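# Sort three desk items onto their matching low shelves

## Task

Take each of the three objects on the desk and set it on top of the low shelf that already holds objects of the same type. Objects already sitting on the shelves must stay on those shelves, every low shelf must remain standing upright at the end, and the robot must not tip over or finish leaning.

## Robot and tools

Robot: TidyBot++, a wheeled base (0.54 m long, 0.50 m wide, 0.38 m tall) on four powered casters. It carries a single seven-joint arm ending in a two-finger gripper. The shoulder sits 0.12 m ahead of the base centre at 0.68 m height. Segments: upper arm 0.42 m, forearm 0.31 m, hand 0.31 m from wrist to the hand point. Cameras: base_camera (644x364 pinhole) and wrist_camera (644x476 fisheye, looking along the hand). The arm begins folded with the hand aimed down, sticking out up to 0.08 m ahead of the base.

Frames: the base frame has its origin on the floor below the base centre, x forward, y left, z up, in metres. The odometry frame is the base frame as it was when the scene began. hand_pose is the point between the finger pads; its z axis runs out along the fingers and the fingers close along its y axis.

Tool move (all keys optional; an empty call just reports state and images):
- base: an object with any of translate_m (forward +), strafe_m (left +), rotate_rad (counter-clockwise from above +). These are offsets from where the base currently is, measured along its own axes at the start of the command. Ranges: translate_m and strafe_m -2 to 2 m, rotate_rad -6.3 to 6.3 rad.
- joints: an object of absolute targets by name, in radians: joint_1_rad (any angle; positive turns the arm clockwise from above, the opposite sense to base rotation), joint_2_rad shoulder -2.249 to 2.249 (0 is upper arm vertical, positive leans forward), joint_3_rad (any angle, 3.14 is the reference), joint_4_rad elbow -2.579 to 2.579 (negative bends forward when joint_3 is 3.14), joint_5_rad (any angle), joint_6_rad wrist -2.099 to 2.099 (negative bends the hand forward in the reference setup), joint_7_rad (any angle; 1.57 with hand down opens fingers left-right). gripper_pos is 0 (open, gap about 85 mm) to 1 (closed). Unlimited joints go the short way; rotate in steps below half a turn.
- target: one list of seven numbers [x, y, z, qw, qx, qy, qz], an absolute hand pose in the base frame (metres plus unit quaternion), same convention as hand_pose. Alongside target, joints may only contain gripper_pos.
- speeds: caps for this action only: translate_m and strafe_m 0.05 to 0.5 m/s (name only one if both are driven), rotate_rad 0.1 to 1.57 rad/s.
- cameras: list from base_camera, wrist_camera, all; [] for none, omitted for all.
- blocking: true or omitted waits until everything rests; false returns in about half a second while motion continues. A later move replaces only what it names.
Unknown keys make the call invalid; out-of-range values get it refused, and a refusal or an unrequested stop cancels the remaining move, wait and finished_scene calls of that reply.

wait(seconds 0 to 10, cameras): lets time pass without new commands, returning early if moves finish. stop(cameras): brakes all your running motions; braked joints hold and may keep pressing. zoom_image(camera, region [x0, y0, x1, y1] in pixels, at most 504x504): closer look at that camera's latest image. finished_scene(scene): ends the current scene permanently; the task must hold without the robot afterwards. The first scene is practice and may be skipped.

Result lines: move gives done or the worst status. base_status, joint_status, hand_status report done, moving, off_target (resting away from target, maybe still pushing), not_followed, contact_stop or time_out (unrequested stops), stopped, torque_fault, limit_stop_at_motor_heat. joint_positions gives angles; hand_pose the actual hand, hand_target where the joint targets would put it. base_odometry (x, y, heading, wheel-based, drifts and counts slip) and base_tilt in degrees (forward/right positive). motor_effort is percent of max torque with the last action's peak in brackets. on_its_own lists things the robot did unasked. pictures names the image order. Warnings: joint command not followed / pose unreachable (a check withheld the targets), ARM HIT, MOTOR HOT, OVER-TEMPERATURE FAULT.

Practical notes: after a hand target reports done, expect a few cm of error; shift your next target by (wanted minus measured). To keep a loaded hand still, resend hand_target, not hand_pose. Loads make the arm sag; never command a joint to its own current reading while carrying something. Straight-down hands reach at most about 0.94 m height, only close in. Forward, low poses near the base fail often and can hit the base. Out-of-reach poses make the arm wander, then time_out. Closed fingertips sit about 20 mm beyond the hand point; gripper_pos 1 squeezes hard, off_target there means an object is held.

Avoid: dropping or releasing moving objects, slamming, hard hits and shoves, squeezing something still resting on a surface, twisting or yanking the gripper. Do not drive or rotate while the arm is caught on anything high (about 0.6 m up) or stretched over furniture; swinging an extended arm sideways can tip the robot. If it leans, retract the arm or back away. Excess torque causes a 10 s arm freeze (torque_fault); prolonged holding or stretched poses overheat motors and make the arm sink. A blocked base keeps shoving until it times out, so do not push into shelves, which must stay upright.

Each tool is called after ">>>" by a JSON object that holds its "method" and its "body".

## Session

>>> {"method": "move", "body": {"joints": {"joint_1_rad": 0.0, "joint_2_rad": -0.4, "joint_3_rad": 3.14, "joint_4_rad": -2.0, "joint_5_rad": 0.0, "joint_6_rad": -0.2, "joint_7_rad": 1.57, "gripper_pos": 0.0}}}

>>> {"method": "move", "body": {"joints": {"joint_1_rad": 1.57}, "cameras": ["wrist_camera"]}}

>>> {"method": "move", "body": {"joints": {"joint_1_rad": 3.1}, "cameras": ["wrist_camera"]}}

>>> {"method": "move", "body": {"joints": {"joint_1_rad": 4.71}, "cameras": ["wrist_camera"]}}

Scene clock: 2.17 s.
move: done
base_odometry: x=+0.000 y=+0.000 heading=+0.000
base_tilt: forward=-0.2 right=+0.7
base_status: not commanded
joint_positions: joint_1_rad=-0.014 joint_2_rad=-0.392 joint_3_rad=+3.154 joint_4_rad=-2.017 joint_5_rad=-0.031 joint_6_rad=-0.255 joint_7_rad=+1.574 gripper_pos=+0.000
joint_status: all done
motor_effort: joint_1_rad=+0(1) joint_2_rad=-9(9) joint_3_rad=+1(3) joint_4_rad=+21(21) joint_5_rad=-1(1) joint_6_rad=+9(9) joint_7_rad=+1(2)
hand_pose: x=+0.5688 y=+0.0037 z=+0.9589 quat_wxyz=(-0.014, +0.808, -0.009, +0.590) (m; base frame)
hand_target: x=+0.5725 y=+0.0022 z=+0.9894 quat_wxyz=(+0.000, +0.783, +0.000, +0.622) (m; base frame)
hand_status: not commanded
pictures: base_camera, wrist_camera

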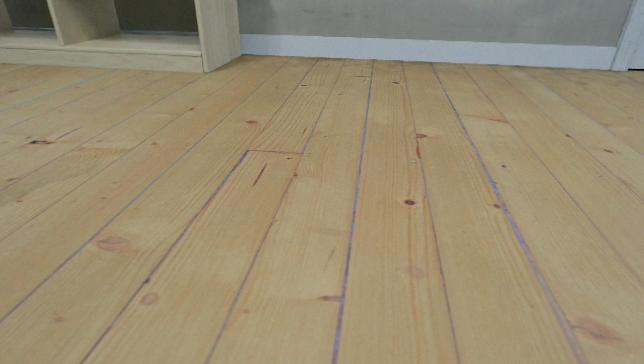

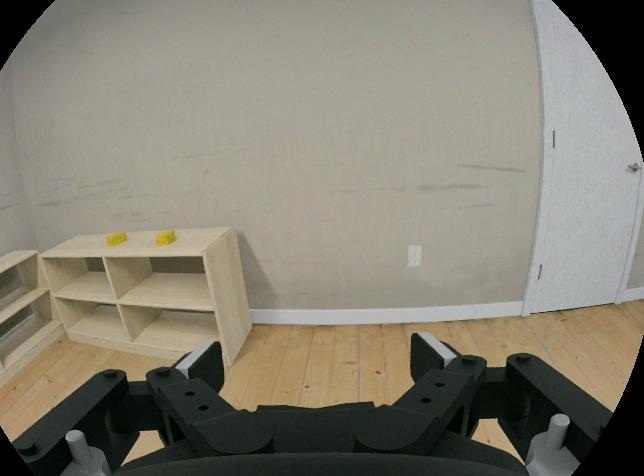

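Scene clock: 4.97 s.
move: done
base_odometry: x=+0.000 y=+0.000 heading=+0.000
base_tilt: forward=-0.1 right=+0.8
base_status: not commanded
joint_positions: joint_1_rad=+1.553 joint_2_rad=-0.392 joint_3_rad=+3.150 joint_4_rad=-2.017 joint_5_rad=-0.031 joint_6_rad=-0.252 joint_7_rad=+1.574 gripper_pos=+0.000
joint_status: all done
motor_effort: joint_1_rad=+0(1) joint_2_rad=-9(9) joint_3_rad=+1(2) joint_4_rad=+21(21) joint_5_rad=-1(1) joint_6_rad=+9(9) joint_7_rad=+1(1)
hand_pose: x=+0.1263 y=-0.4500 z=+0.9597 quat_wxyz=(+0.407, +0.567, -0.574, +0.428) (m; base frame)
hand_target: x=+0.1216 y=-0.4535 z=+0.9894 quat_wxyz=(+0.439, +0.554, -0.553, +0.440) (m; base frame)
hand_status: not commanded
pictures: wrist_camera

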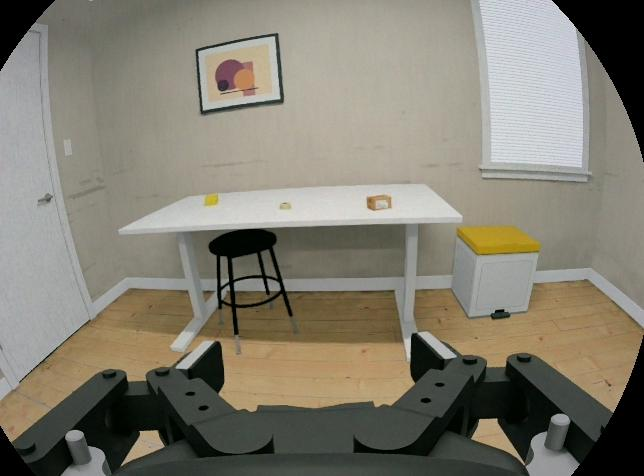

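Scene clock: 7.73 s.
move: done
base_odometry: x=+0.000 y=+0.000 heading=+0.000
base_tilt: forward=-0.1 right=+0.8
base_status: not commanded
joint_positions: joint_1_rad=+3.083 joint_2_rad=-0.392 joint_3_rad=+3.149 joint_4_rad=-2.017 joint_5_rad=-0.031 joint_6_rad=-0.252 joint_7_rad=+1.574 gripper_pos=+0.000
joint_status: all done
motor_effort: joint_1_rad=+0(2) joint_2_rad=-9(9) joint_3_rad=+1(2) joint_4_rad=+21(21) joint_5_rad=-1(1) joint_6_rad=+9(9) joint_7_rad=+0(1)
hand_pose: x=-0.3303 y=-0.0263 z=+0.9598 quat_wxyz=(+0.590, +0.012, -0.807, +0.027) (m; base frame)
hand_target: x=-0.3340 y=-0.0211 z=+0.9894 quat_wxyz=(+0.621, +0.017, -0.783, +0.013) (m; base frame)
hand_status: not commanded
pictures: wrist_camera

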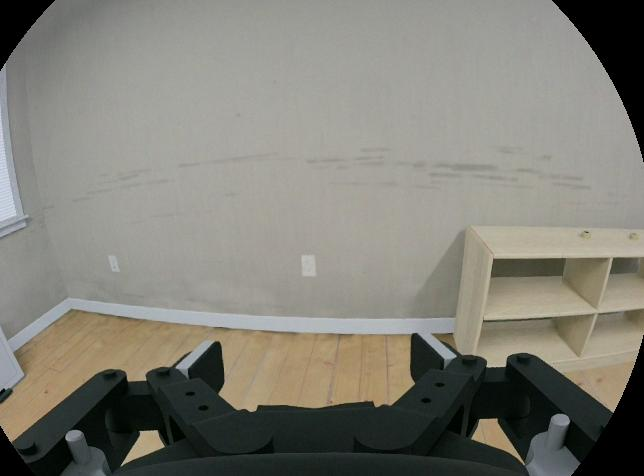

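Scene clock: 10.57 s.
move: done
base_odometry: x=+0.000 y=+0.000 heading=+0.000
base_tilt: forward=-0.1 right=+0.8
base_status: not commanded
joint_positions: joint_1_rad=+4.693 joint_2_rad=-0.392 joint_3_rad=+3.148 joint_4_rad=-2.017 joint_5_rad=-0.031 joint_6_rad=-0.252 joint_7_rad=+1.574 gripper_pos=+0.000
joint_status: all done
motor_effort: joint_1_rad=+0(1) joint_2_rad=-9(10) joint_3_rad=+1(2) joint_4_rad=+21(21) joint_5_rad=-1(1) joint_6_rad=+8(9) joint_7_rad=+1(1)
hand_pose: x=+0.1100 y=+0.4500 z=+0.9598 quat_wxyz=(+0.429, -0.573, -0.568, -0.407) (m; base frame)
hand_target: x=+0.1157 y=+0.4535 z=+0.9894 quat_wxyz=(+0.440, -0.553, -0.555, -0.439) (m; base frame)
hand_status: not commanded
pictures: wrist_camera

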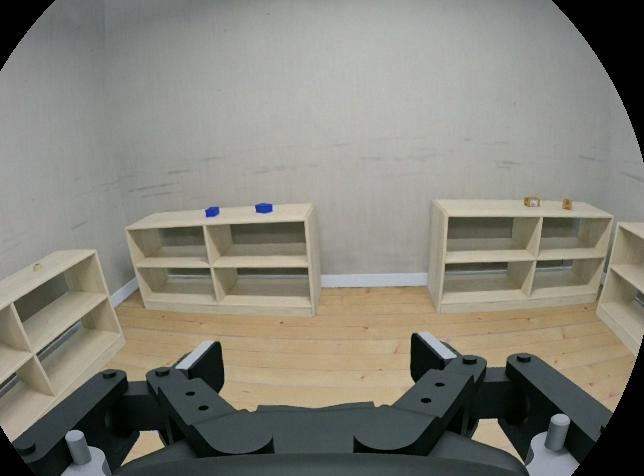

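>>> {"method": "move", "body": {"base": {"translate_m": 0.013, "strafe_m": -0.76, "rotate_rad": -1.72}, "joints": {"joint_1_rad": 0.016, "joint_2_rad": 0.15, "joint_4_rad": -1.35, "joint_6_rad": -0.98, "joint_5_rad": 0.03, "joint_7_rad": 1.57}}}

Scene clock: 49.47 s.
move: done
base_odometry: x=+0.013 y=-0.760 heading=-1.721
base_tilt: forward=-0.1 right=+0.7
base_status: done
joint_positions: joint_1_rad=+6.282 joint_2_rad=+0.136 joint_3_rad=+3.145 joint_4_rad=-1.371 joint_5_rad=-0.022 joint_6_rad=-0.930 joint_7_rad=+1.574 gripper_pos=+0.000
joint_status: all done
motor_effort: joint_1_rad=+0(3) joint_2_rad=-26(29) joint_3_rad=+1(3) joint_4_rad=+19(21) joint_5_rad=-1(2) joint_6_rad=+6(10) joint_7_rad=+0(2)
hand_pose: x=+0.6915 y=+0.0057 z=+0.8819 quat_wxyz=(+0.009, -0.938, +0.002, -0.345) (m; base frame)
hand_target: x=+0.6865 y=-0.0146 z=+0.8746 quat_wxyz=(-0.017, -0.946, +0.003, -0.325) (m; base frame)
hand_status: not commanded
pictures: base_camera, wrist_camera

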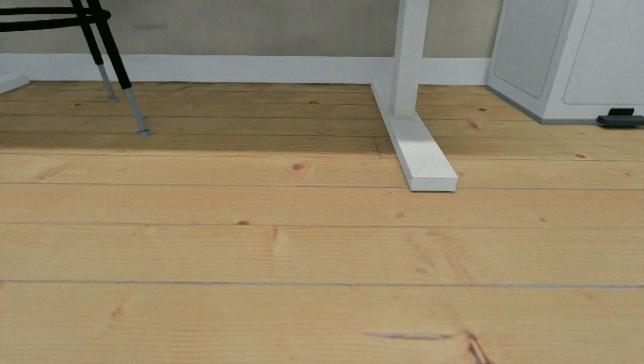

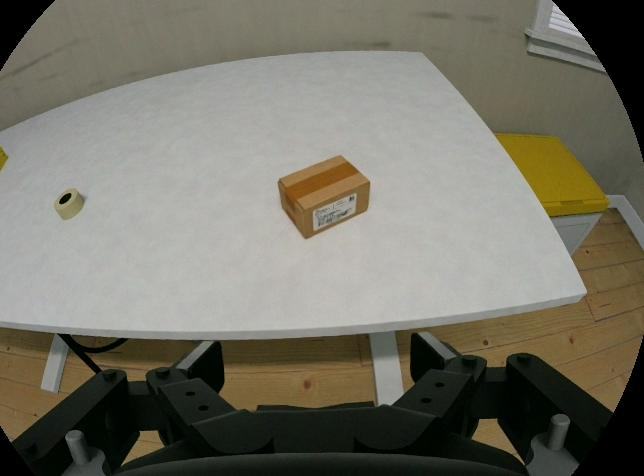

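>>> {"method": "move", "body": {"base": {"translate_m": 0.362, "strafe_m": -0.013}, "joints": {"joint_2_rad": 0.375, "joint_4_rad": -1.005, "joint_6_rad": -1.798, "joint_5_rad": 0.045, "joint_7_rad": 0.443}, "cameras": ["wrist_camera"]}}

Scene clock: 63.60 s.
move: done
base_odometry: x=-0.054 y=-1.116 heading=-1.720
base_tilt: forward=-0.1 right=+0.8
base_status: done
joint_positions: joint_1_rad=+6.283 joint_2_rad=+0.364 joint_3_rad=+3.145 joint_4_rad=-1.025 joint_5_rad=-0.012 joint_6_rad=-1.746 joint_7_rad=+0.480 gripper_pos=+0.000
joint_status: all done
motor_effort: joint_1_rad=+0(1) joint_2_rad=-30(34) joint_3_rad=+0(1) joint_4_rad=+15(21) joint_5_rad=-1(1) joint_6_rad=+0(7) joint_7_rad=+0(1)
hand_pose: x=+0.5800 y=+0.0041 z=+0.8205 quat_wxyz=(+0.006, -0.855, +0.519, +0.000) (m; base frame)
hand_target: x=+0.5701 y=-0.0189 z=+0.8221 quat_wxyz=(-0.028, -0.838, +0.544, +0.004) (m; base frame)
hand_status: not commanded
pictures: wrist_camera

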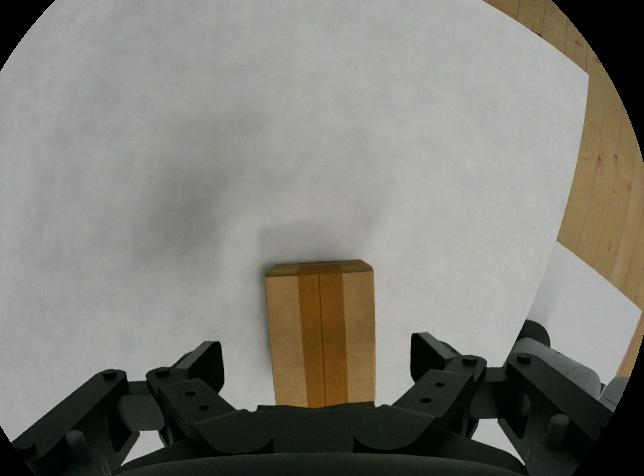

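>>> {"method": "move", "body": {"joints": {"joint_1_rad": -0.053, "joint_2_rad": 0.338, "joint_4_rad": -1.340, "joint_6_rad": -1.444, "joint_7_rad": 0.36}, "cameras": ["wrist_camera"]}}

Scene clock: 74.33 s.
move: done
base_odometry: x=-0.054 y=-1.116 heading=-1.720
base_tilt: forward=-0.2 right=+0.7
base_status: not commanded
joint_positions: joint_1_rad=+6.246 joint_2_rad=+0.337 joint_3_rad=+3.145 joint_4_rad=-1.326 joint_5_rad=-0.011 joint_6_rad=-1.498 joint_7_rad=+0.396 gripper_pos=+0.000
joint_status: all done
motor_effort: joint_1_rad=+0(1) joint_2_rad=-29(31) joint_3_rad=+0(1) joint_4_rad=+15(17) joint_5_rad=-1(1) joint_6_rad=+0(1) joint_7_rad=+1(1)
hand_pose: x=+0.5649 y=+0.0198 z=+0.7389 quat_wxyz=(-0.001, -0.841, +0.540, +0.010) (m; base frame)
hand_target: x=+0.5772 y=+0.0124 z=+0.7342 quat_wxyz=(-0.012, -0.839, +0.544, -0.021) (m; base frame)
hand_status: not commanded
pictures: wrist_camera

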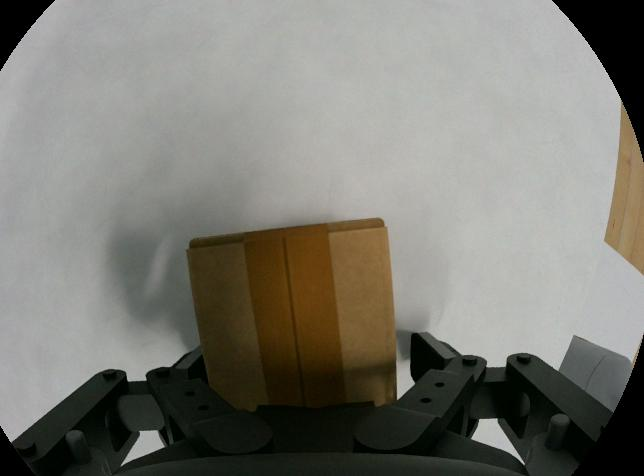

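>>> {"method": "move", "body": {"joints": {"gripper_pos": 0.43}, "cameras": ["wrist_camera"]}}

Scene clock: 81.90 s.
move: off_target
base_odometry: x=-0.054 y=-1.116 heading=-1.720
base_tilt: forward=-0.1 right=+0.8
base_status: not commanded
joint_positions: joint_1_rad=+6.246 joint_2_rad=+0.328 joint_3_rad=+3.145 joint_4_rad=-1.329 joint_5_rad=-0.011 joint_6_rad=-1.489 joint_7_rad=+0.395 gripper_pos=+0.343
joint_status: gripper_pos off_target (ended at +0.343, target +0.430)
motor_effort: joint_1_rad=+0(1) joint_2_rad=-28(30) joint_3_rad=+0(1) joint_4_rad=+14(16) joint_5_rad=-1(1) joint_6_rad=+0(2) joint_7_rad=+0(1)
hand_pose: x=+0.5660 y=+0.0200 z=+0.7419 quat_wxyz=(+0.003, -0.841, +0.541, +0.004) (m; base frame)
hand_target: x=+0.5772 y=+0.0124 z=+0.7342 quat_wxyz=(-0.012, -0.839, +0.544, -0.021) (m; base frame)
hand_status: not commanded
pictures: wrist_camera

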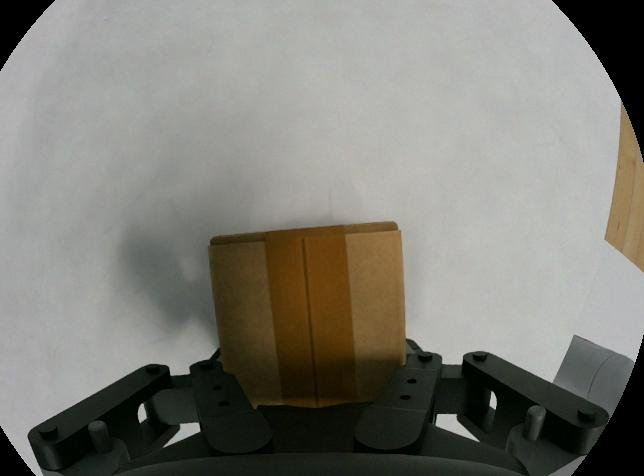

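>>> {"method": "move", "body": {"cameras": ["wrist_camera"]}}

Scene clock: 95.97 s.
base_odometry: x=-0.054 y=-1.116 heading=-1.720
base_tilt: forward=-0.2 right=+0.7
base_status: not commanded
joint_positions: joint_1_rad=+6.246 joint_2_rad=+0.328 joint_3_rad=+3.145 joint_4_rad=-1.329 joint_5_rad=-0.011 joint_6_rad=-1.489 joint_7_rad=+0.395 gripper_pos=+0.343
joint_status: gripper_pos off_target (ended at +0.343, target +0.430)
motor_effort: joint_1_rad=+0(1) joint_2_rad=-29(30) joint_3_rad=+0(1) joint_4_rad=+15(16) joint_5_rad=+0(1) joint_6_rad=+0(2) joint_7_rad=+1(1)
hand_pose: x=+0.5659 y=+0.0200 z=+0.7420 quat_wxyz=(+0.003, -0.841, +0.541, +0.004) (m; base frame)
hand_target: x=+0.5772 y=+0.0124 z=+0.7342 quat_wxyz=(-0.012, -0.839, +0.544, -0.021) (m; base frame)
hand_status: not commanded
pictures: wrist_camera

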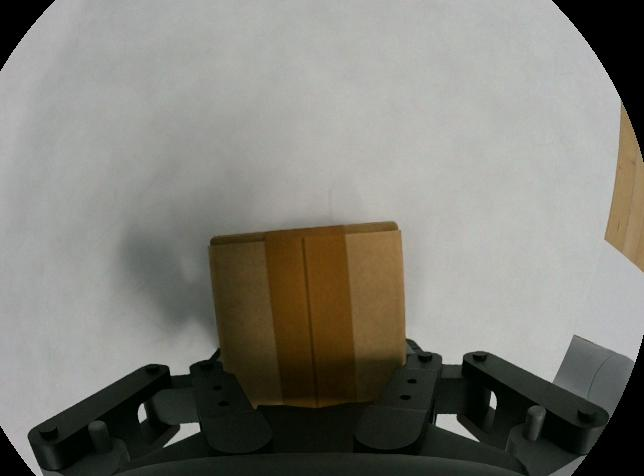

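>>> {"method": "move", "body": {"joints": {"joint_2_rad": 0.16, "joint_6_rad": -1.69}, "cameras": ["wrist_camera"]}}

>>> {"method": "move", "body": {"base": {"translate_m": -1.892, "strafe_m": 0.62, "rotate_rad": -3.113}, "joints": {"joint_1_rad": 0.016, "joint_2_rad": -0.1, "joint_4_rad": -1.6, "joint_6_rad": -0.6, "joint_7_rad": 1.526}}}

Scene clock: 106.80 s.
move: done
base_odometry: x=-0.054 y=-1.116 heading=-1.720
base_tilt: forward=-0.1 right=+0.7
base_status: not commanded
joint_positions: joint_1_rad=+6.246 joint_2_rad=+0.149 joint_3_rad=+3.145 joint_4_rad=-1.333 joint_5_rad=-0.011 joint_6_rad=-1.644 joint_7_rad=+0.395 gripper_pos=+0.343
joint_status: all done
motor_effort: joint_1_rad=+0(0) joint_2_rad=-23(33) joint_3_rad=+1(1) joint_4_rad=+16(17) joint_5_rad=-1(1) joint_6_rad=+0(2) joint_7_rad=+1(1)
hand_pose: x=+0.4992 y=+0.0176 z=+0.8147 quat_wxyz=(+0.009, -0.842, +0.540, -0.004) (m; base frame)
hand_target: x=+0.4847 y=+0.0074 z=+0.8088 quat_wxyz=(-0.032, -0.836, +0.548, +0.006) (m; base frame)
hand_status: not commanded
pictures: wrist_camera

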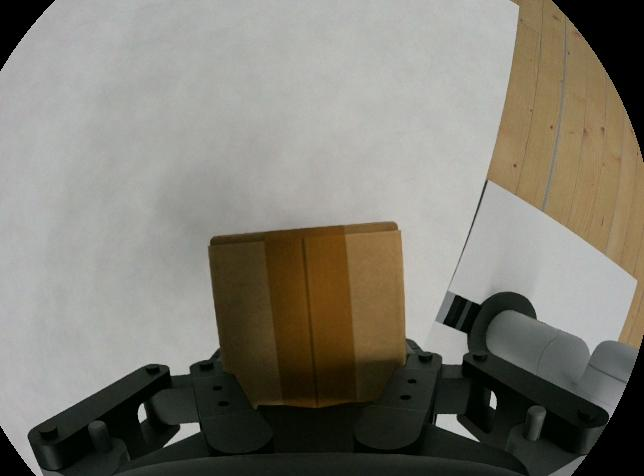

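Scene clock: 112.80 s.
move: done
base_odometry: x=+0.841 y=+0.662 heading=+1.449
base_tilt: forward=-0.1 right=+0.7
base_status: done
joint_positions: joint_1_rad=+6.293 joint_2_rad=-0.101 joint_3_rad=+3.140 joint_4_rad=-1.593 joint_5_rad=-0.006 joint_6_rad=-0.653 joint_7_rad=+1.491 gripper_pos=+0.343
joint_status: all done
motor_effort: joint_1_rad=+0(2) joint_2_rad=-19(27) joint_3_rad=+1(2) joint_4_rad=+21(22) joint_5_rad=-1(1) joint_6_rad=+9(9) joint_7_rad=+1(2)
hand_pose: x=+0.6512 y=-0.0024 z=+0.9561 quat_wxyz=(+0.019, -0.877, +0.040, -0.478) (m; base frame)
hand_target: x=+0.6591 y=-0.0143 z=+0.9657 quat_wxyz=(-0.013, -0.867, +0.016, -0.498) (m; base frame)
hand_status: not commanded
pictures: base_camera, wrist_camera

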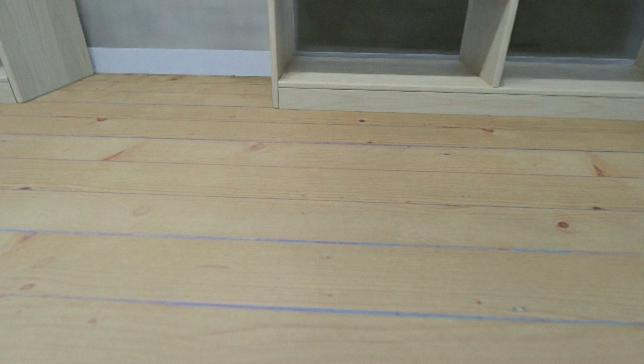

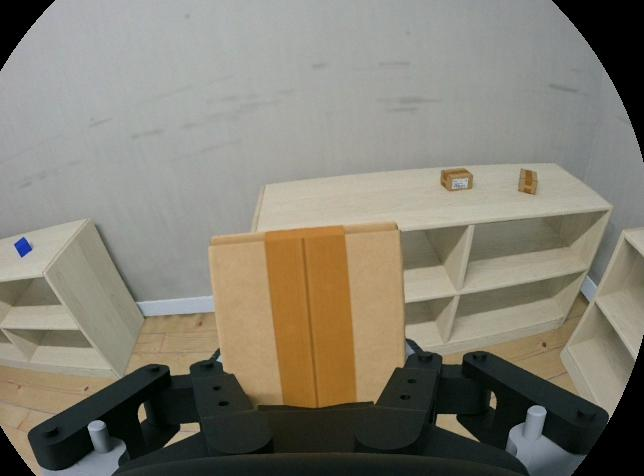

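>>> {"method": "move", "body": {"base": {"translate_m": 0.8525, "strafe_m": -0.0715, "rotate_rad": -0.12}, "joints": {"joint_1_rad": 0.0, "joint_2_rad": 0.313, "joint_4_rad": -1.318, "joint_6_rad": -1.547}}}

Scene clock: 135.33 s.
move: done
base_odometry: x=+1.016 y=+1.500 heading=+1.329
base_tilt: forward=-0.1 right=+0.7
base_status: done
joint_positions: joint_1_rad=+6.294 joint_2_rad=+0.302 joint_3_rad=+3.144 joint_4_rad=-1.339 joint_5_rad=-0.001 joint_6_rad=-1.497 joint_7_rad=+1.491 gripper_pos=+0.343
joint_status: all done
motor_effort: joint_1_rad=+0(3) joint_2_rad=-29(32) joint_3_rad=+0(3) joint_4_rad=+16(21) joint_5_rad=-1(2) joint_6_rad=+1(10) joint_7_rad=+1(1)
hand_pose: x=+0.5587 y=-0.0042 z=+0.7499 quat_wxyz=(+0.000, -0.999, +0.047, -0.001) (m; base frame)
hand_target: x=+0.5510 y=-0.0120 z=+0.7524 quat_wxyz=(-0.023, -0.999, +0.021, +0.018) (m; base frame)
hand_status: not commanded
pictures: base_camera, wrist_camera

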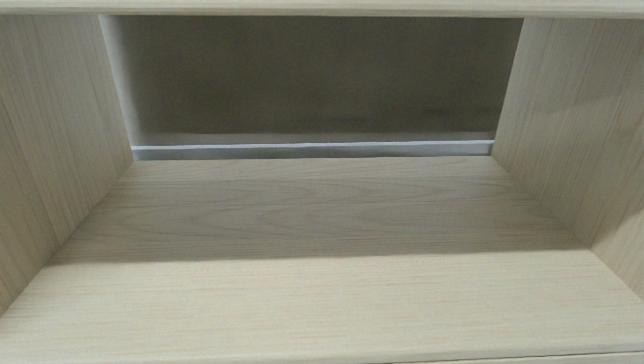

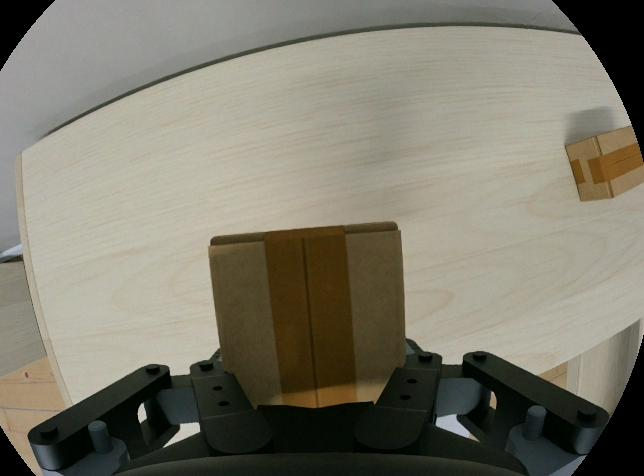

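>>> {"method": "move", "body": {"base": {"translate_m": 0.03}, "joints": {"joint_2_rad": 0.3726, "joint_4_rad": -1.618, "joint_6_rad": -1.131}, "cameras": ["wrist_camera"]}}

Scene clock: 144.33 s.
move: done
base_odometry: x=+1.023 y=+1.529 heading=+1.329
base_tilt: forward=-0.1 right=+0.8
base_status: done
joint_positions: joint_1_rad=+6.294 joint_2_rad=+0.354 joint_3_rad=+3.144 joint_4_rad=-1.607 joint_5_rad=-0.001 joint_6_rad=-1.183 joint_7_rad=+1.491 gripper_pos=+0.343
joint_status: all done
motor_effort: joint_1_rad=+0(1) joint_2_rad=-29(31) joint_3_rad=+0(1) joint_4_rad=+15(17) joint_5_rad=-1(1) joint_6_rad=+0(1) joint_7_rad=+1(1)
hand_pose: x=+0.5545 y=-0.0042 z=+0.6453 quat_wxyz=(+0.000, -0.999, +0.047, +0.002) (m; base frame)
hand_target: x=+0.5656 y=-0.0106 z=+0.6346 quat_wxyz=(-0.020, -1.000, +0.012, -0.010) (m; base frame)
hand_status: not commanded
pictures: wrist_camera

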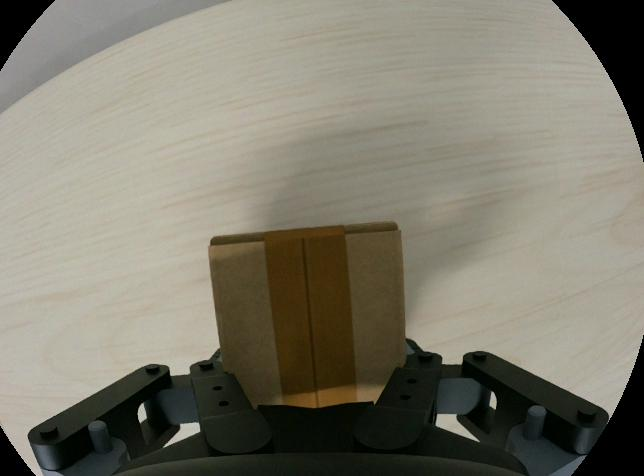

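>>> {"method": "move", "body": {"joints": {"joint_2_rad": 0.385, "joint_4_rad": -1.645, "joint_6_rad": -1.091}, "cameras": ["wrist_camera"]}}

Scene clock: 146.77 s.
move: done
base_odometry: x=+1.023 y=+1.529 heading=+1.329
base_tilt: forward=-0.1 right=+0.8
base_status: not commanded
joint_positions: joint_1_rad=+6.294 joint_2_rad=+0.365 joint_3_rad=+3.144 joint_4_rad=-1.635 joint_5_rad=-0.001 joint_6_rad=-1.138 joint_7_rad=+1.491 gripper_pos=+0.343
joint_status: all done
motor_effort: joint_1_rad=+0(0) joint_2_rad=-30(31) joint_3_rad=+0(0) joint_4_rad=+15(15) joint_5_rad=-1(1) joint_6_rad=+0(1) joint_7_rad=+1(1)
hand_pose: x=+0.5560 y=-0.0043 z=+0.6327 quat_wxyz=(+0.000, -0.999, +0.047, -0.002) (m; base frame)
hand_target: x=+0.5653 y=-0.0104 z=+0.6214 quat_wxyz=(-0.020, -1.000, +0.011, -0.011) (m; base frame)
hand_status: not commanded
pictures: wrist_camera

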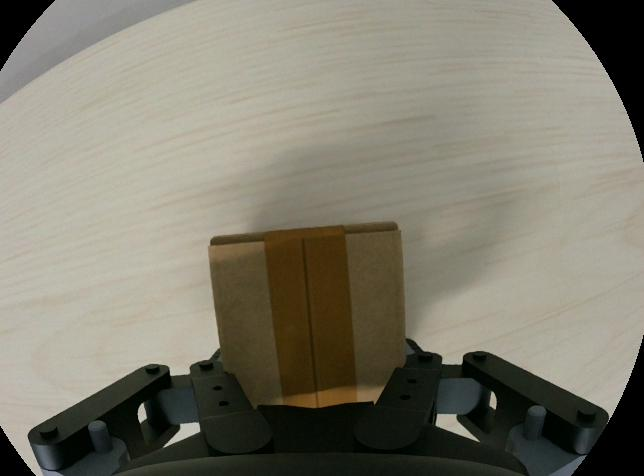

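>>> {"method": "move", "body": {"joints": {"joint_2_rad": 0.391, "joint_4_rad": -1.657, "joint_6_rad": -1.073}, "cameras": []}}

>>> {"method": "move", "body": {"joints": {"gripper_pos": 0.1}, "cameras": ["wrist_camera"]}}

Scene clock: 148.80 s.
move: done
base_odometry: x=+1.023 y=+1.529 heading=+1.329
base_tilt: forward=-0.1 right=+0.7
base_status: not commanded
joint_positions: joint_1_rad=+6.294 joint_2_rad=+0.363 joint_3_rad=+3.144 joint_4_rad=-1.639 joint_5_rad=-0.001 joint_6_rad=-1.128 joint_7_rad=+1.491 gripper_pos=+0.343
joint_status: all done
motor_effort: joint_1_rad=+0(0) joint_2_rad=-28(31) joint_3_rad=+0(0) joint_4_rad=+14(15) joint_5_rad=-1(1) joint_6_rad=+1(3) joint_7_rad=+1(1)
hand_pose: x=+0.5576 y=-0.0043 z=+0.6324 quat_wxyz=(+0.000, -0.999, +0.047, -0.006) (m; base frame)
hand_target: x=+0.5651 y=-0.0103 z=+0.6154 quat_wxyz=(-0.019, -1.000, +0.011, -0.011) (m; base frame)
hand_status: not commanded
pictures: none
No camera images: "cameras" was empty.

Scene clock: 149.53 s.
move: done
base_odometry: x=+1.023 y=+1.529 heading=+1.329
base_tilt: forward=-0.1 right=+0.7
base_status: not commanded
joint_positions: joint_1_rad=+6.294 joint_2_rad=+0.368 joint_3_rad=+3.144 joint_4_rad=-1.643 joint_5_rad=-0.001 joint_6_rad=-1.122 joint_7_rad=+1.491 gripper_pos=+0.100
joint_status: all done
motor_effort: joint_1_rad=+0(0) joint_2_rad=-29(30) joint_3_rad=+0(0) joint_4_rad=+14(15) joint_5_rad=-1(1) joint_6_rad=+1(2) joint_7_rad=+1(1)
hand_pose: x=+0.5574 y=-0.0043 z=+0.6294 quat_wxyz=(+0.000, -0.999, +0.047, -0.004) (m; base frame)
hand_target: x=+0.5651 y=-0.0103 z=+0.6154 quat_wxyz=(-0.019, -1.000, +0.011, -0.011) (m; base frame)
hand_status: not commanded
pictures: wrist_camera

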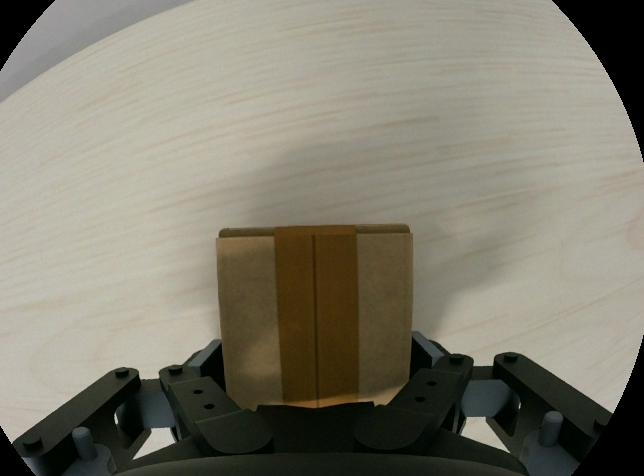

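>>> {"method": "move", "body": {"joints": {"joint_2_rad": 0.3, "joint_4_rad": -1.33, "joint_6_rad": -1.53, "gripper_pos": 0.0}, "cameras": ["wrist_camera"]}}

>>> {"method": "move", "body": {"base": {"translate_m": -2.0, "strafe_m": 0.1, "rotate_rad": -3.14}, "speeds": {"rotate_rad": 0.9}, "joints": {"joint_1_rad": 0.0, "joint_2_rad": -0.1, "joint_4_rad": -1.6, "joint_6_rad": -0.6, "joint_7_rad": 1.526}}}

Scene clock: 168.90 s.
move: done
base_odometry: x=+1.023 y=+1.529 heading=+1.329
base_tilt: forward=-0.1 right=+0.7
base_status: not commanded
joint_positions: joint_1_rad=+6.294 joint_2_rad=+0.290 joint_3_rad=+3.144 joint_4_rad=-1.348 joint_5_rad=-0.001 joint_6_rad=-1.478 joint_7_rad=+1.491 gripper_pos=+0.000
joint_status: all done
motor_effort: joint_1_rad=+0(1) joint_2_rad=-28(31) joint_3_rad=+0(1) joint_4_rad=+16(16) joint_5_rad=-1(1) joint_6_rad=+0(2) joint_7_rad=+0(1)
hand_pose: x=+0.5611 y=-0.0042 z=+0.7527 quat_wxyz=(+0.001, -0.999, +0.047, -0.013) (m; base frame)
hand_target: x=+0.5514 y=-0.0120 z=+0.7542 quat_wxyz=(-0.022, -1.000, +0.020, +0.009) (m; base frame)
hand_status: not commanded
pictures: wrist_camera

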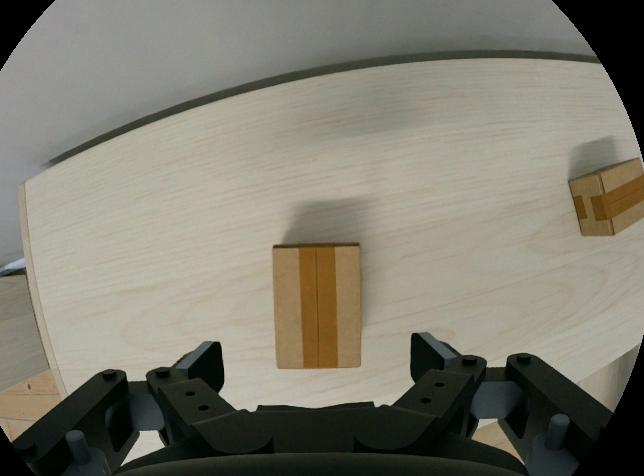

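Scene clock: 174.63 s.
move: done
base_odometry: x=+0.446 y=-0.388 heading=-1.812
base_tilt: forward=-0.1 right=+0.7
base_status: done
joint_positions: joint_1_rad=+6.284 joint_2_rad=-0.105 joint_3_rad=+3.142 joint_4_rad=-1.585 joint_5_rad=-0.001 joint_6_rad=-0.649 joint_7_rad=+1.491 gripper_pos=+0.000
joint_status: all done
motor_effort: joint_1_rad=+0(4) joint_2_rad=-18(32) joint_3_rad=+1(3) joint_4_rad=+20(20) joint_5_rad=-1(1) joint_6_rad=+8(8) joint_7_rad=+0(2)
hand_pose: x=+0.6518 y=+0.0006 z=+0.9636 quat_wxyz=(+0.019, -0.874, +0.036, -0.484) (m; base frame)
hand_target: x=+0.6593 y=-0.0057 z=+0.9657 quat_wxyz=(-0.009, -0.867, +0.009, -0.498) (m; base frame)
hand_status: not commanded
pictures: base_camera, wrist_camera

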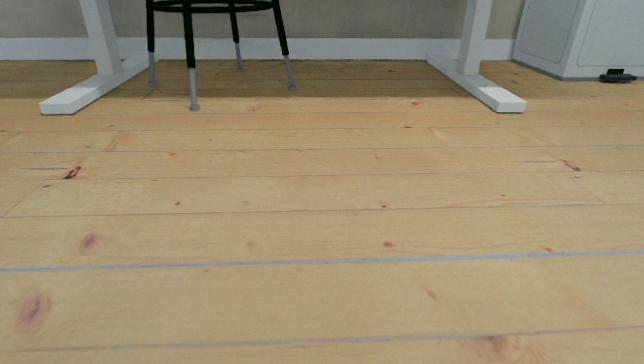

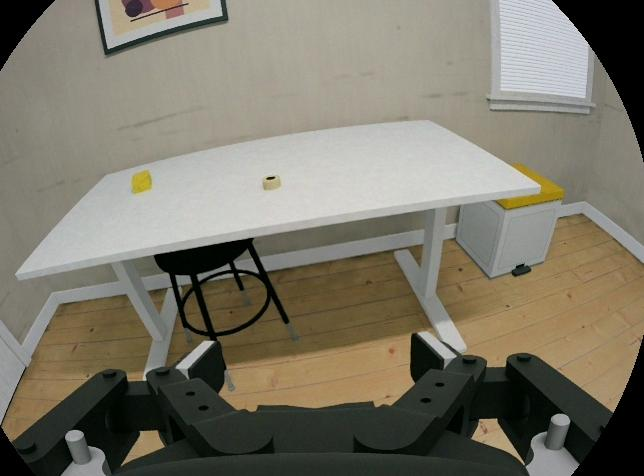

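>>> {"method": "move", "body": {"base": {"translate_m": 0.839, "strafe_m": 0.092, "rotate_rad": 0.01}, "joints": {"joint_1_rad": 0.0, "joint_2_rad": 0.375, "joint_4_rad": -1.005, "joint_6_rad": -1.798}, "cameras": ["wrist_camera", "base_camera"]}}

Scene clock: 189.83 s.
move: done
base_odometry: x=+0.334 y=-1.225 heading=-1.802
base_tilt: forward=-0.1 right=+0.8
base_status: done
joint_positions: joint_1_rad=+6.284 joint_2_rad=+0.359 joint_3_rad=+3.142 joint_4_rad=-1.024 joint_5_rad=-0.001 joint_6_rad=-1.748 joint_7_rad=+1.491 gripper_pos=+0.000
joint_status: all done
motor_effort: joint_1_rad=+0(3) joint_2_rad=-30(33) joint_3_rad=+0(4) joint_4_rad=+15(21) joint_5_rad=-1(1) joint_6_rad=+1(9) joint_7_rad=+1(1)
hand_pose: x=+0.5791 y=+0.0011 z=+0.8231 quat_wxyz=(+0.001, -0.999, +0.040, -0.005) (m; base frame)
hand_target: x=+0.5704 y=-0.0117 z=+0.8221 quat_wxyz=(-0.022, -0.999, +0.026, +0.018) (m; base frame)
hand_status: not commanded
pictures: base_camera, wrist_camera

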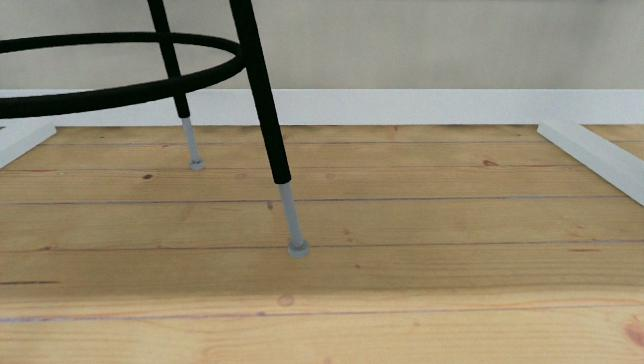

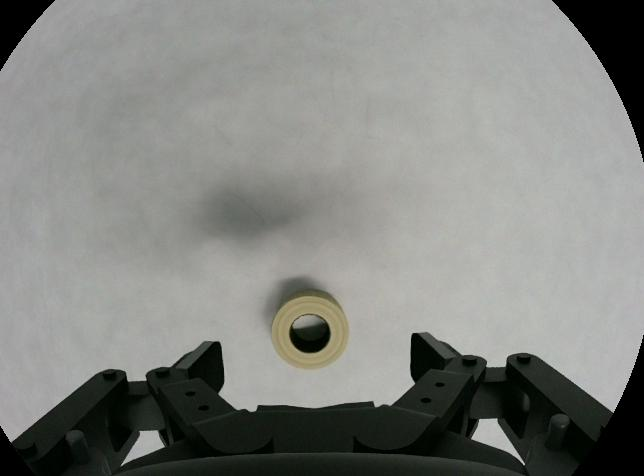

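>>> {"method": "move", "body": {"joints": {"joint_1_rad": -0.016, "joint_2_rad": 0.329, "joint_4_rad": -1.33, "joint_6_rad": -1.462}, "cameras": ["wrist_camera"]}}

Scene clock: 197.77 s.
move: done
base_odometry: x=+0.334 y=-1.225 heading=-1.802
base_tilt: forward=-0.1 right=+0.8
base_status: not commanded
joint_positions: joint_1_rad=+6.284 joint_2_rad=+0.328 joint_3_rad=+3.142 joint_4_rad=-1.316 joint_5_rad=-0.001 joint_6_rad=-1.516 joint_7_rad=+1.491 gripper_pos=+0.000
joint_status: all done
motor_effort: joint_1_rad=+0(1) joint_2_rad=-28(31) joint_3_rad=+0(1) joint_4_rad=+16(17) joint_5_rad=-1(1) joint_6_rad=+0(1) joint_7_rad=+0(1)
hand_pose: x=+0.5626 y=+0.0012 z=+0.7459 quat_wxyz=(+0.000, -0.999, +0.041, +0.009) (m; base frame)
hand_target: x=+0.5747 y=-0.0046 z=+0.7414 quat_wxyz=(-0.022, -1.000, +0.011, -0.011) (m; base frame)
hand_status: not commanded
pictures: wrist_camera

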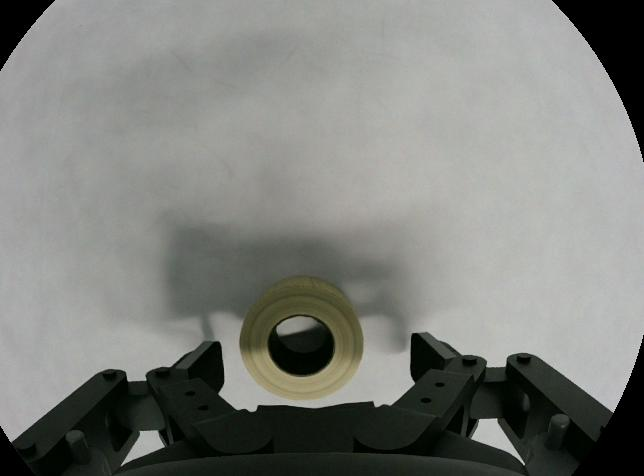

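>>> {"method": "move", "body": {"joints": {"gripper_pos": 0.58}, "cameras": ["wrist_camera"]}}

Scene clock: 199.53 s.
move: off_target
base_odometry: x=+0.334 y=-1.225 heading=-1.802
base_tilt: forward=-0.1 right=+0.7
base_status: not commanded
joint_positions: joint_1_rad=+6.284 joint_2_rad=+0.322 joint_3_rad=+3.142 joint_4_rad=-1.318 joint_5_rad=-0.001 joint_6_rad=-1.512 joint_7_rad=+1.491 gripper_pos=+0.522
joint_status: gripper_pos off_target (ended at +0.522, target +0.580)
motor_effort: joint_1_rad=+0(1) joint_2_rad=-29(30) joint_3_rad=+1(1) joint_4_rad=+16(16) joint_5_rad=-1(1) joint_6_rad=+0(1) joint_7_rad=+0(1)
hand_pose: x=+0.5624 y=+0.0012 z=+0.7479 quat_wxyz=(+0.000, -0.999, +0.041, +0.005) (m; base frame)
hand_target: x=+0.5747 y=-0.0046 z=+0.7414 quat_wxyz=(-0.022, -1.000, +0.011, -0.011) (m; base frame)
hand_status: not commanded
pictures: wrist_camera

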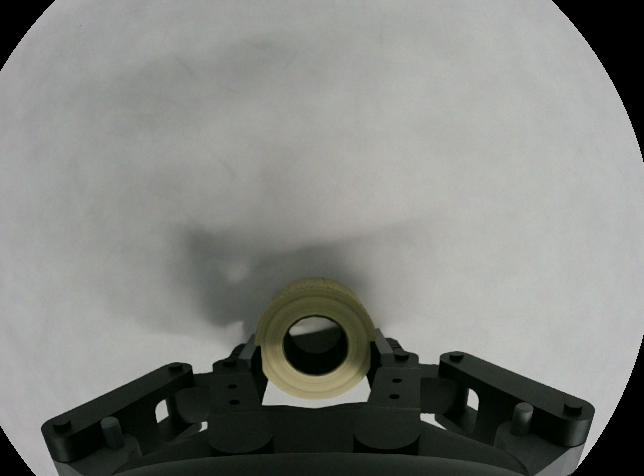

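>>> {"method": "move", "body": {"joints": {"joint_2_rad": 0.155, "joint_6_rad": -1.72, "gripper_pos": 0.595}, "cameras": ["wrist_camera"]}}

>>> {"method": "move", "body": {"base": {"translate_m": -1.69, "strafe_m": -0.784, "rotate_rad": -1.569}, "speeds": {"rotate_rad": 0.9}, "joints": {"joint_1_rad": 0.0, "joint_2_rad": -0.1, "joint_4_rad": -1.6, "joint_6_rad": -0.6}}}

Scene clock: 215.47 s.
move: off_target
base_odometry: x=+0.334 y=-1.225 heading=-1.802
base_tilt: forward=-0.1 right=+0.8
base_status: not commanded
joint_positions: joint_1_rad=+6.284 joint_2_rad=+0.141 joint_3_rad=+3.142 joint_4_rad=-1.318 joint_5_rad=-0.001 joint_6_rad=-1.673 joint_7_rad=+1.491 gripper_pos=+0.522
joint_status: gripper_pos off_target (ended at +0.522, target +0.595); the others done
motor_effort: joint_1_rad=+0(1) joint_2_rad=-22(32) joint_3_rad=+0(1) joint_4_rad=+16(16) joint_5_rad=-1(1) joint_6_rad=+0(2) joint_7_rad=+0(1)
hand_pose: x=+0.4933 y=+0.0013 z=+0.8220 quat_wxyz=(+0.001, -0.999, +0.040, -0.004) (m; base frame)
hand_target: x=+0.4776 y=-0.0062 z=+0.8141 quat_wxyz=(-0.023, -0.999, +0.016, +0.031) (m; base frame)
hand_status: not commanded
pictures: wrist_camera

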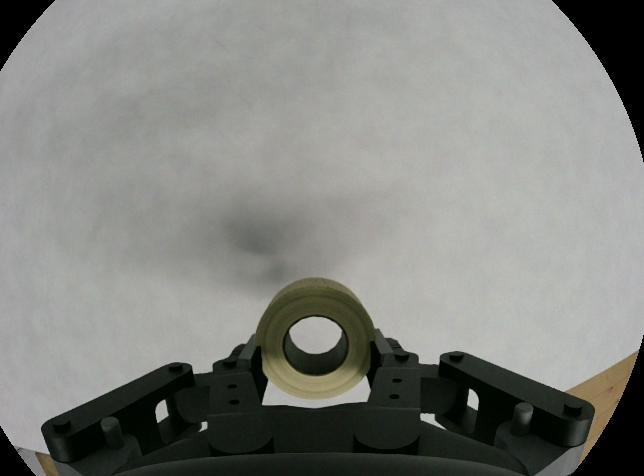

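Scene clock: 220.80 s.
move: done
base_odometry: x=-0.041 y=+0.600 heading=+2.911
base_tilt: forward=-0.2 right=+0.8
base_status: done
joint_positions: joint_1_rad=+6.278 joint_2_rad=-0.101 joint_3_rad=+3.139 joint_4_rad=-1.587 joint_5_rad=-0.001 joint_6_rad=-0.653 joint_7_rad=+1.491 gripper_pos=+0.522
joint_status: all done
motor_effort: joint_1_rad=+0(3) joint_2_rad=-18(26) joint_3_rad=+1(3) joint_4_rad=+20(21) joint_5_rad=-1(1) joint_6_rad=+8(9) joint_7_rad=+1(1)
hand_pose: x=+0.6521 y=+0.0061 z=+0.9595 quat_wxyz=(+0.021, -0.876, +0.031, -0.480) (m; base frame)
hand_target: x=+0.6593 y=-0.0057 z=+0.9657 quat_wxyz=(-0.009, -0.867, +0.009, -0.498) (m; base frame)
hand_status: not commanded
pictures: base_camera, wrist_camera

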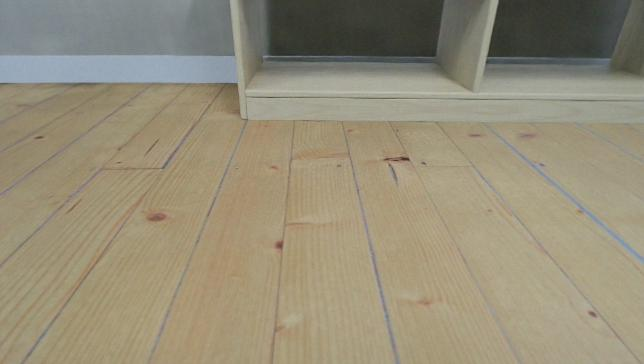

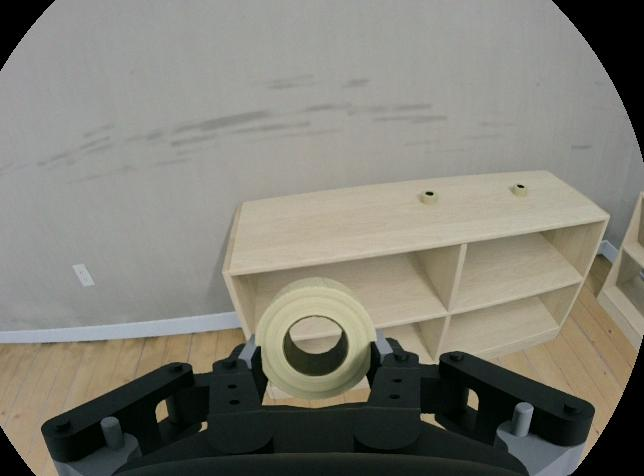

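>>> {"method": "move", "body": {"base": {"translate_m": 0.785, "strafe_m": -0.032, "rotate_rad": -0.022}, "joints": {"joint_1_rad": 0.0, "joint_2_rad": 0.32, "joint_4_rad": -1.36, "joint_6_rad": -1.5}}}

Scene clock: 235.87 s.
move: done
base_odometry: x=-0.798 y=+0.810 heading=+2.889
base_tilt: forward=-0.1 right=+0.7
base_status: done
joint_positions: joint_1_rad=+6.280 joint_2_rad=+0.307 joint_3_rad=+3.140 joint_4_rad=-1.379 joint_5_rad=-0.001 joint_6_rad=-1.450 joint_7_rad=+1.491 gripper_pos=+0.522
joint_status: all done
motor_effort: joint_1_rad=+0(2) joint_2_rad=-29(31) joint_3_rad=+0(3) joint_4_rad=+16(21) joint_5_rad=-1(1) joint_6_rad=+0(9) joint_7_rad=+1(1)
hand_pose: x=+0.5604 y=+0.0037 z=+0.7356 quat_wxyz=(+0.001, -0.999, +0.038, -0.003) (m; base frame)
hand_target: x=+0.5519 y=-0.0120 z=+0.7362 quat_wxyz=(-0.023, -0.999, +0.020, +0.019) (m; base frame)
hand_status: not commanded
pictures: base_camera, wrist_camera

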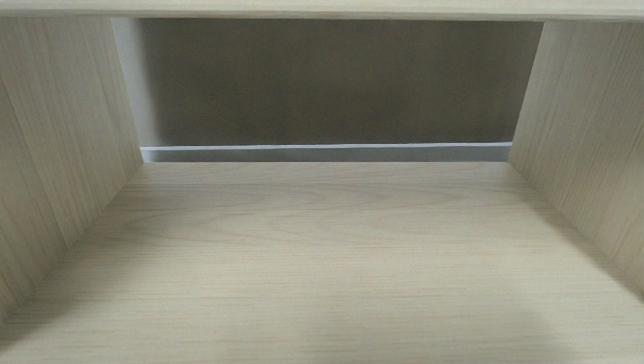

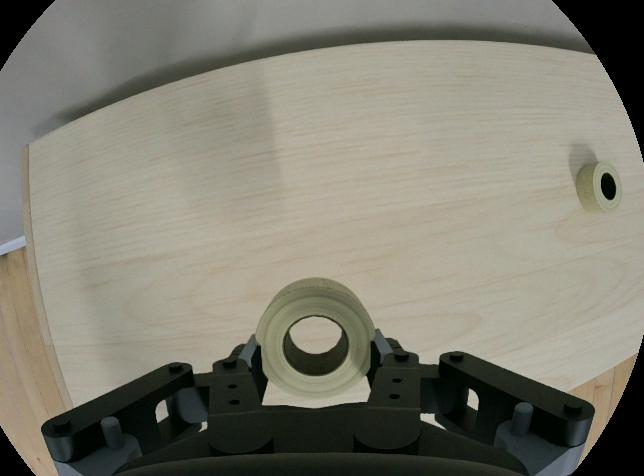

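>>> {"method": "move", "body": {"joints": {"joint_2_rad": 0.376, "joint_4_rad": -1.626, "joint_6_rad": -1.119}, "cameras": []}}

>>> {"method": "move", "body": {"joints": {"joint_2_rad": 0.384, "joint_4_rad": -1.643, "joint_6_rad": -1.094}, "cameras": ["wrist_camera"]}}

Scene clock: 243.63 s.
move: done
base_odometry: x=-0.798 y=+0.810 heading=+2.889
base_tilt: forward=-0.1 right=+0.7
base_status: not commanded
joint_positions: joint_1_rad=+6.280 joint_2_rad=+0.357 joint_3_rad=+3.140 joint_4_rad=-1.614 joint_5_rad=-0.001 joint_6_rad=-1.171 joint_7_rad=+1.491 gripper_pos=+0.522
joint_status: all done
motor_effort: joint_1_rad=+0(0) joint_2_rad=-28(32) joint_3_rad=+0(0) joint_4_rad=+14(16) joint_5_rad=-1(1) joint_6_rad=+0(1) joint_7_rad=+1(1)
hand_pose: x=+0.5551 y=+0.0037 z=+0.6420 quat_wxyz=(+0.001, -0.999, +0.038, +0.001) (m; base frame)
hand_target: x=+0.5656 y=-0.0106 z=+0.6308 quat_wxyz=(-0.020, -1.000, +0.012, -0.011) (m; base frame)
hand_status: not commanded
pictures: none
No camera images: "cameras" was empty.

Scene clock: 244.23 s.
move: done
base_odometry: x=-0.798 y=+0.810 heading=+2.889
base_tilt: forward=-0.1 right=+0.8
base_status: not commanded
joint_positions: joint_1_rad=+6.280 joint_2_rad=+0.359 joint_3_rad=+3.140 joint_4_rad=-1.630 joint_5_rad=-0.001 joint_6_rad=-1.142 joint_7_rad=+1.491 gripper_pos=+0.522
joint_status: all done
motor_effort: joint_1_rad=+0(0) joint_2_rad=-26(29) joint_3_rad=+0(0) joint_4_rad=+13(15) joint_5_rad=-1(1) joint_6_rad=+1(2) joint_7_rad=+1(1)
hand_pose: x=+0.5575 y=+0.0037 z=+0.6370 quat_wxyz=(+0.001, -0.999, +0.038, -0.006) (m; base frame)
hand_target: x=+0.5654 y=-0.0104 z=+0.6224 quat_wxyz=(-0.020, -1.000, +0.012, -0.011) (m; base frame)
hand_status: not commanded
pictures: wrist_camera

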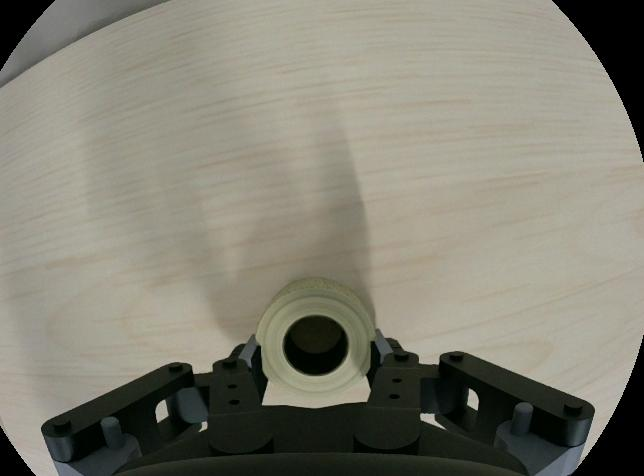

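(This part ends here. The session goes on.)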